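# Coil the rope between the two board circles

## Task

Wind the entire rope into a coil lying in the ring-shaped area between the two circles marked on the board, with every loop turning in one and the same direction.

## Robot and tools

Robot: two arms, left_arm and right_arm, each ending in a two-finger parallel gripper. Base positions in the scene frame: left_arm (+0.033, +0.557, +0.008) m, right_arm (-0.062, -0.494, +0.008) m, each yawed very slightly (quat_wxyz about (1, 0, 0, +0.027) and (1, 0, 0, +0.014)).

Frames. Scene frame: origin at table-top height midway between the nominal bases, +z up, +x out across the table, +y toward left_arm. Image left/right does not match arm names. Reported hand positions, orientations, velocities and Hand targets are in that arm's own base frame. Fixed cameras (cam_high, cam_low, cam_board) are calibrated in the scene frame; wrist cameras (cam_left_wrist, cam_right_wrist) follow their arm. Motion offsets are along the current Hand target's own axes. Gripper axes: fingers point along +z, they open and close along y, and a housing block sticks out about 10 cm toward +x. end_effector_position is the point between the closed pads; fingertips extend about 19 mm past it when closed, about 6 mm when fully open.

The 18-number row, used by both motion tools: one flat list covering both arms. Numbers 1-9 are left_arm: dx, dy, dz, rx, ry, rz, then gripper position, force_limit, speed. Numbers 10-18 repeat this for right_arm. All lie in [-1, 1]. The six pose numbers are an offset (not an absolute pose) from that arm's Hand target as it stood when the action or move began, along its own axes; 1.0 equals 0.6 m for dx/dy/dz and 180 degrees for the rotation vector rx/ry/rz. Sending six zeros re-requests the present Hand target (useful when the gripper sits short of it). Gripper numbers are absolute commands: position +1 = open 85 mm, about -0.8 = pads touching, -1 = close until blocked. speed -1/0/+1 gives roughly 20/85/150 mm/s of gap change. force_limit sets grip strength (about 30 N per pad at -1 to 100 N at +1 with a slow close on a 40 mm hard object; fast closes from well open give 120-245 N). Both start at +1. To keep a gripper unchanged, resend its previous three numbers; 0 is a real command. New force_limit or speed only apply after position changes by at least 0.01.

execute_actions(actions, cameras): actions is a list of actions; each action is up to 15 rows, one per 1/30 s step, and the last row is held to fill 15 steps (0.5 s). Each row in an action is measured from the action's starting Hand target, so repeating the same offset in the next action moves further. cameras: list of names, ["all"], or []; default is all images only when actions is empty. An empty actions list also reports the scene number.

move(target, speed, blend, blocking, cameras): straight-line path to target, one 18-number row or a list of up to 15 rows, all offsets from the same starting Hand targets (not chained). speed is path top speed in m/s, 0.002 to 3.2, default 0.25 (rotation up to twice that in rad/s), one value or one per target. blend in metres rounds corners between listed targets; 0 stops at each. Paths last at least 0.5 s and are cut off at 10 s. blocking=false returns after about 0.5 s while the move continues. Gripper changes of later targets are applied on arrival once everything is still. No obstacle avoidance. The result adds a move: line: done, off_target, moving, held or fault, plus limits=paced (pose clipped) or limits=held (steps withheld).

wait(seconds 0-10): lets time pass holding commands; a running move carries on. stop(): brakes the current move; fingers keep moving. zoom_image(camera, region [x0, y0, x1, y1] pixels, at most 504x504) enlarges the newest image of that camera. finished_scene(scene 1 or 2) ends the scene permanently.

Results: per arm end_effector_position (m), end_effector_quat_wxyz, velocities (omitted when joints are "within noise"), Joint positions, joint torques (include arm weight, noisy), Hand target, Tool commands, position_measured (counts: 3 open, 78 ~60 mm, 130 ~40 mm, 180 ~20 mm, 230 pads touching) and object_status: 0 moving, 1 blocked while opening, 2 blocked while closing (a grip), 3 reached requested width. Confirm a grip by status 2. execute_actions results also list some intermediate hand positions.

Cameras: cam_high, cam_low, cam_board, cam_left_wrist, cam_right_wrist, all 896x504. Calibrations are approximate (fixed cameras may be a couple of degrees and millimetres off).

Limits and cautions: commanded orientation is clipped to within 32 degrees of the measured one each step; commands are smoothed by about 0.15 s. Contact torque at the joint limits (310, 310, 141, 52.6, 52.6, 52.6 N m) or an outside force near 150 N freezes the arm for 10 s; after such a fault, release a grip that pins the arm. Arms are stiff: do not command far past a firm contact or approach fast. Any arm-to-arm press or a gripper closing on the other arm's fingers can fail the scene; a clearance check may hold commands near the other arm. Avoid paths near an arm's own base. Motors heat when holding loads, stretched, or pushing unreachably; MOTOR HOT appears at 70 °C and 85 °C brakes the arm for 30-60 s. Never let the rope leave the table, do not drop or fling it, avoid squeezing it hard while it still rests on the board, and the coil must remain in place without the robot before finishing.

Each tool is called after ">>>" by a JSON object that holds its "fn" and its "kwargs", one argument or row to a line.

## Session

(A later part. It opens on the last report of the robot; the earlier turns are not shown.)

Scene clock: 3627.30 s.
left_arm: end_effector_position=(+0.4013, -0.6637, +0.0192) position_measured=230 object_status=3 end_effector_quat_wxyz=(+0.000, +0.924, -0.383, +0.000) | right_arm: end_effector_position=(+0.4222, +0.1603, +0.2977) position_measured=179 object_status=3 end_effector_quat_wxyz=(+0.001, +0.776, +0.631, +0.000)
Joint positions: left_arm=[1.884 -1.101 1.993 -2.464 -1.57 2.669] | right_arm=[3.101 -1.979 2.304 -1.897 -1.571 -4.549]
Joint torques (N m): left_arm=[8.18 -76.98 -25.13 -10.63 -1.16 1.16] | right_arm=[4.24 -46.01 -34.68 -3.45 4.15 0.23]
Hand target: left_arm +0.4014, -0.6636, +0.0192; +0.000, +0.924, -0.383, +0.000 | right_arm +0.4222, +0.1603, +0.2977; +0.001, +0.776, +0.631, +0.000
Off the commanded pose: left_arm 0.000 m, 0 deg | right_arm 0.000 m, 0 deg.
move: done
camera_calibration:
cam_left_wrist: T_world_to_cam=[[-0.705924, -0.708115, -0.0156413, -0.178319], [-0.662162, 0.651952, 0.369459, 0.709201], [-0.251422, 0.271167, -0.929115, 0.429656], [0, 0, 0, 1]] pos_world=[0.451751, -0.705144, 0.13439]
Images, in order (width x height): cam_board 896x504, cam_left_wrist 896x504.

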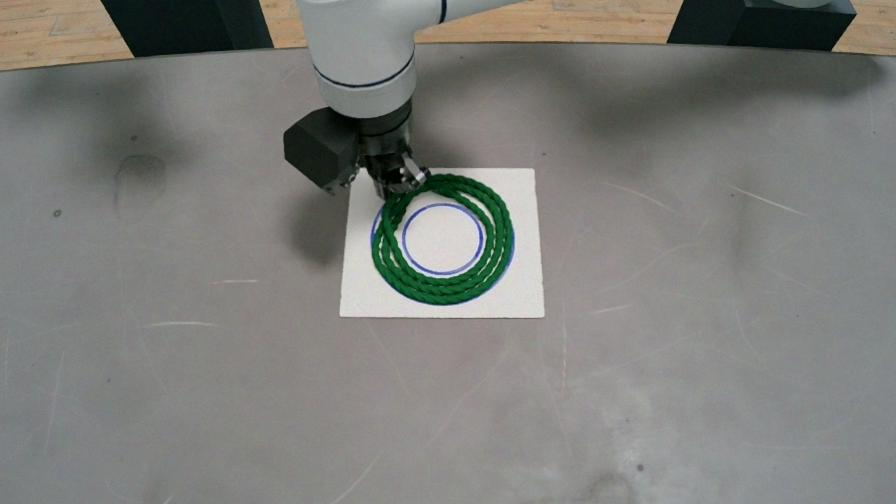

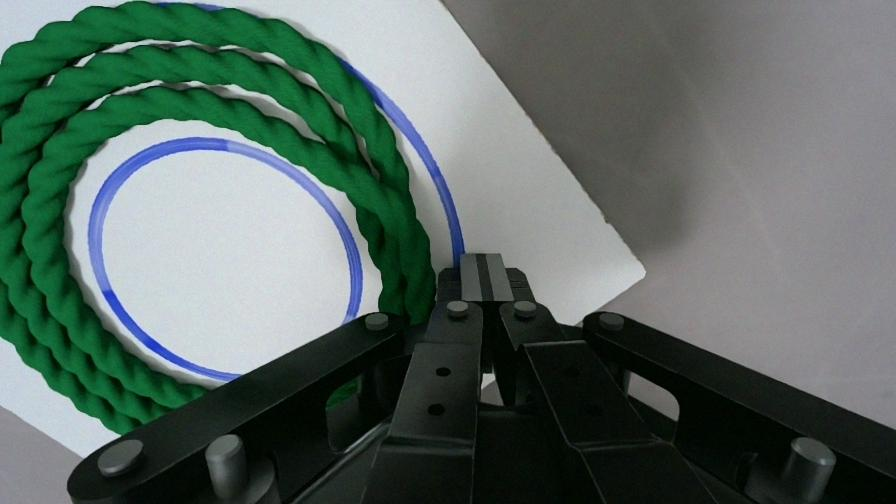

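>>> {"fn": "move", "kwargs": {
  "target": [
    [0,0.03,0,0,0,0,-1,-1,-1,0,0,0,0,0,0,-0.4,-1,-1],
    [0,0.03,-0.13,0,0,0,-1,-1,-1,0,0,0,0,0,0,-0.4,-1,-1],
    [-0.0423,-0.1441,-0.2763,0,0,0,-1,-1,-1,0,0,0,0,0,0,-0.4,-1,-1]
  ],
  "speed": [0.03, 0.1, 0.12],
  "blend": [0, 0.02, 0],
  "cameras": ["cam_left_wrist"]
}}

>>> {"fn": "zoom_image", "kwargs": {
  "camera": "cam_left_wrist",
  "region": [280, 0, 620, 300]
}}

Scene clock: 3647.60 s.
left_arm: end_effector_position=(+0.4444, -0.5845, +0.1848) position_measured=230 object_status=3 end_effector_quat_wxyz=(+0.000, +0.924, -0.383, +0.000) end_effector_velocity=(+0.001, +0.002, +0.003) end_effector_angular_velocity=(-0.002, -0.001, +0.000) | right_arm: end_effector_position=(+0.4222, +0.1603, +0.2977) position_measured=179 object_status=3 end_effector_quat_wxyz=(+0.001, +0.776, +0.631, +0.000)
Joint positions: left_arm=[1.977 -1.358 1.979 -2.192 -1.57 2.762] | right_arm=[3.101 -1.979 2.304 -1.897 -1.571 -4.549]
Joint velocities: left_arm=[0.002 -0.005 0 0.003 0 0.002] | right_arm=[within noise]
Joint torques (N m): left_arm=[7.99 -63.91 -36.49 -2.44 -1.7 2.21] | right_arm=[4.05 -45.13 -35.38 -3.9 4.21 0.59]
Hand target: left_arm +0.4445, -0.5844, +0.1850; +0.000, +0.924, -0.383, +0.000 | right_arm +0.4222, +0.1603, +0.2977; +0.001, +0.776, +0.631, +0.000
Off the commanded pose: left_arm 0.000 m, 0 deg | right_arm 0.000 m, 0 deg.
move: done
camera_calibration:
cam_left_wrist: T_world_to_cam=[[-0.705925, -0.708114, -0.015641, -0.0892909], [-0.662161, 0.651953, 0.369459, 0.624988], [-0.251422, 0.271167, -0.929115, 0.572904], [0, 0, 0, 1]] pos_world=[0.494851, -0.626044, 0.29999]
Images, in order (width x height): cam_left_wrist 896x504.

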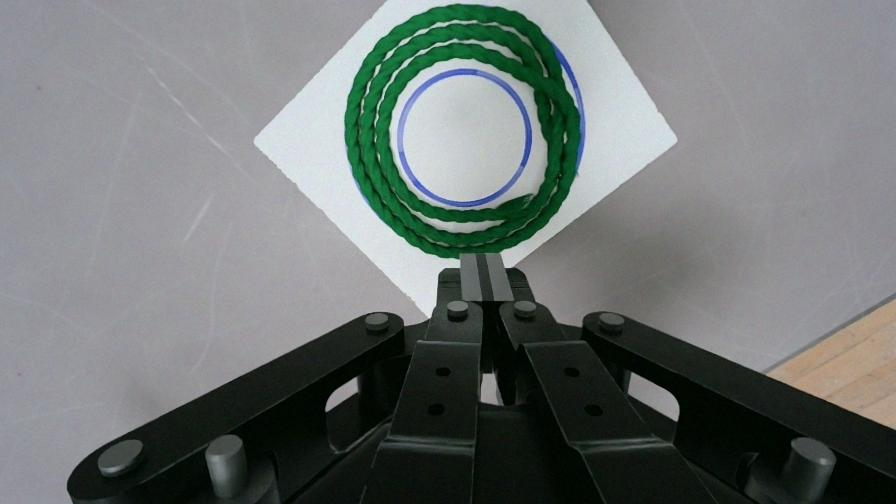

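Scaled by 1.482.

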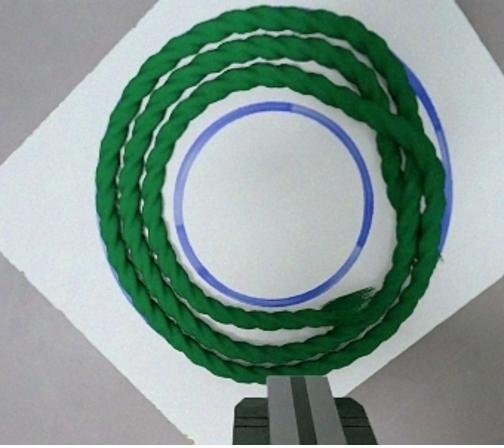

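>>> {"fn": "zoom_image", "kwargs": {
  "camera": "cam_left_wrist",
  "region": [500, 60, 620, 240]
}}

Scaled by 2.800.

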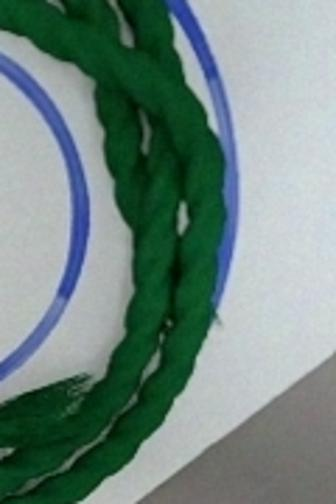

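>>> {"fn": "finished_scene", "kwargs": {
  "scene": 1
}}

The scene is finished: the task was done.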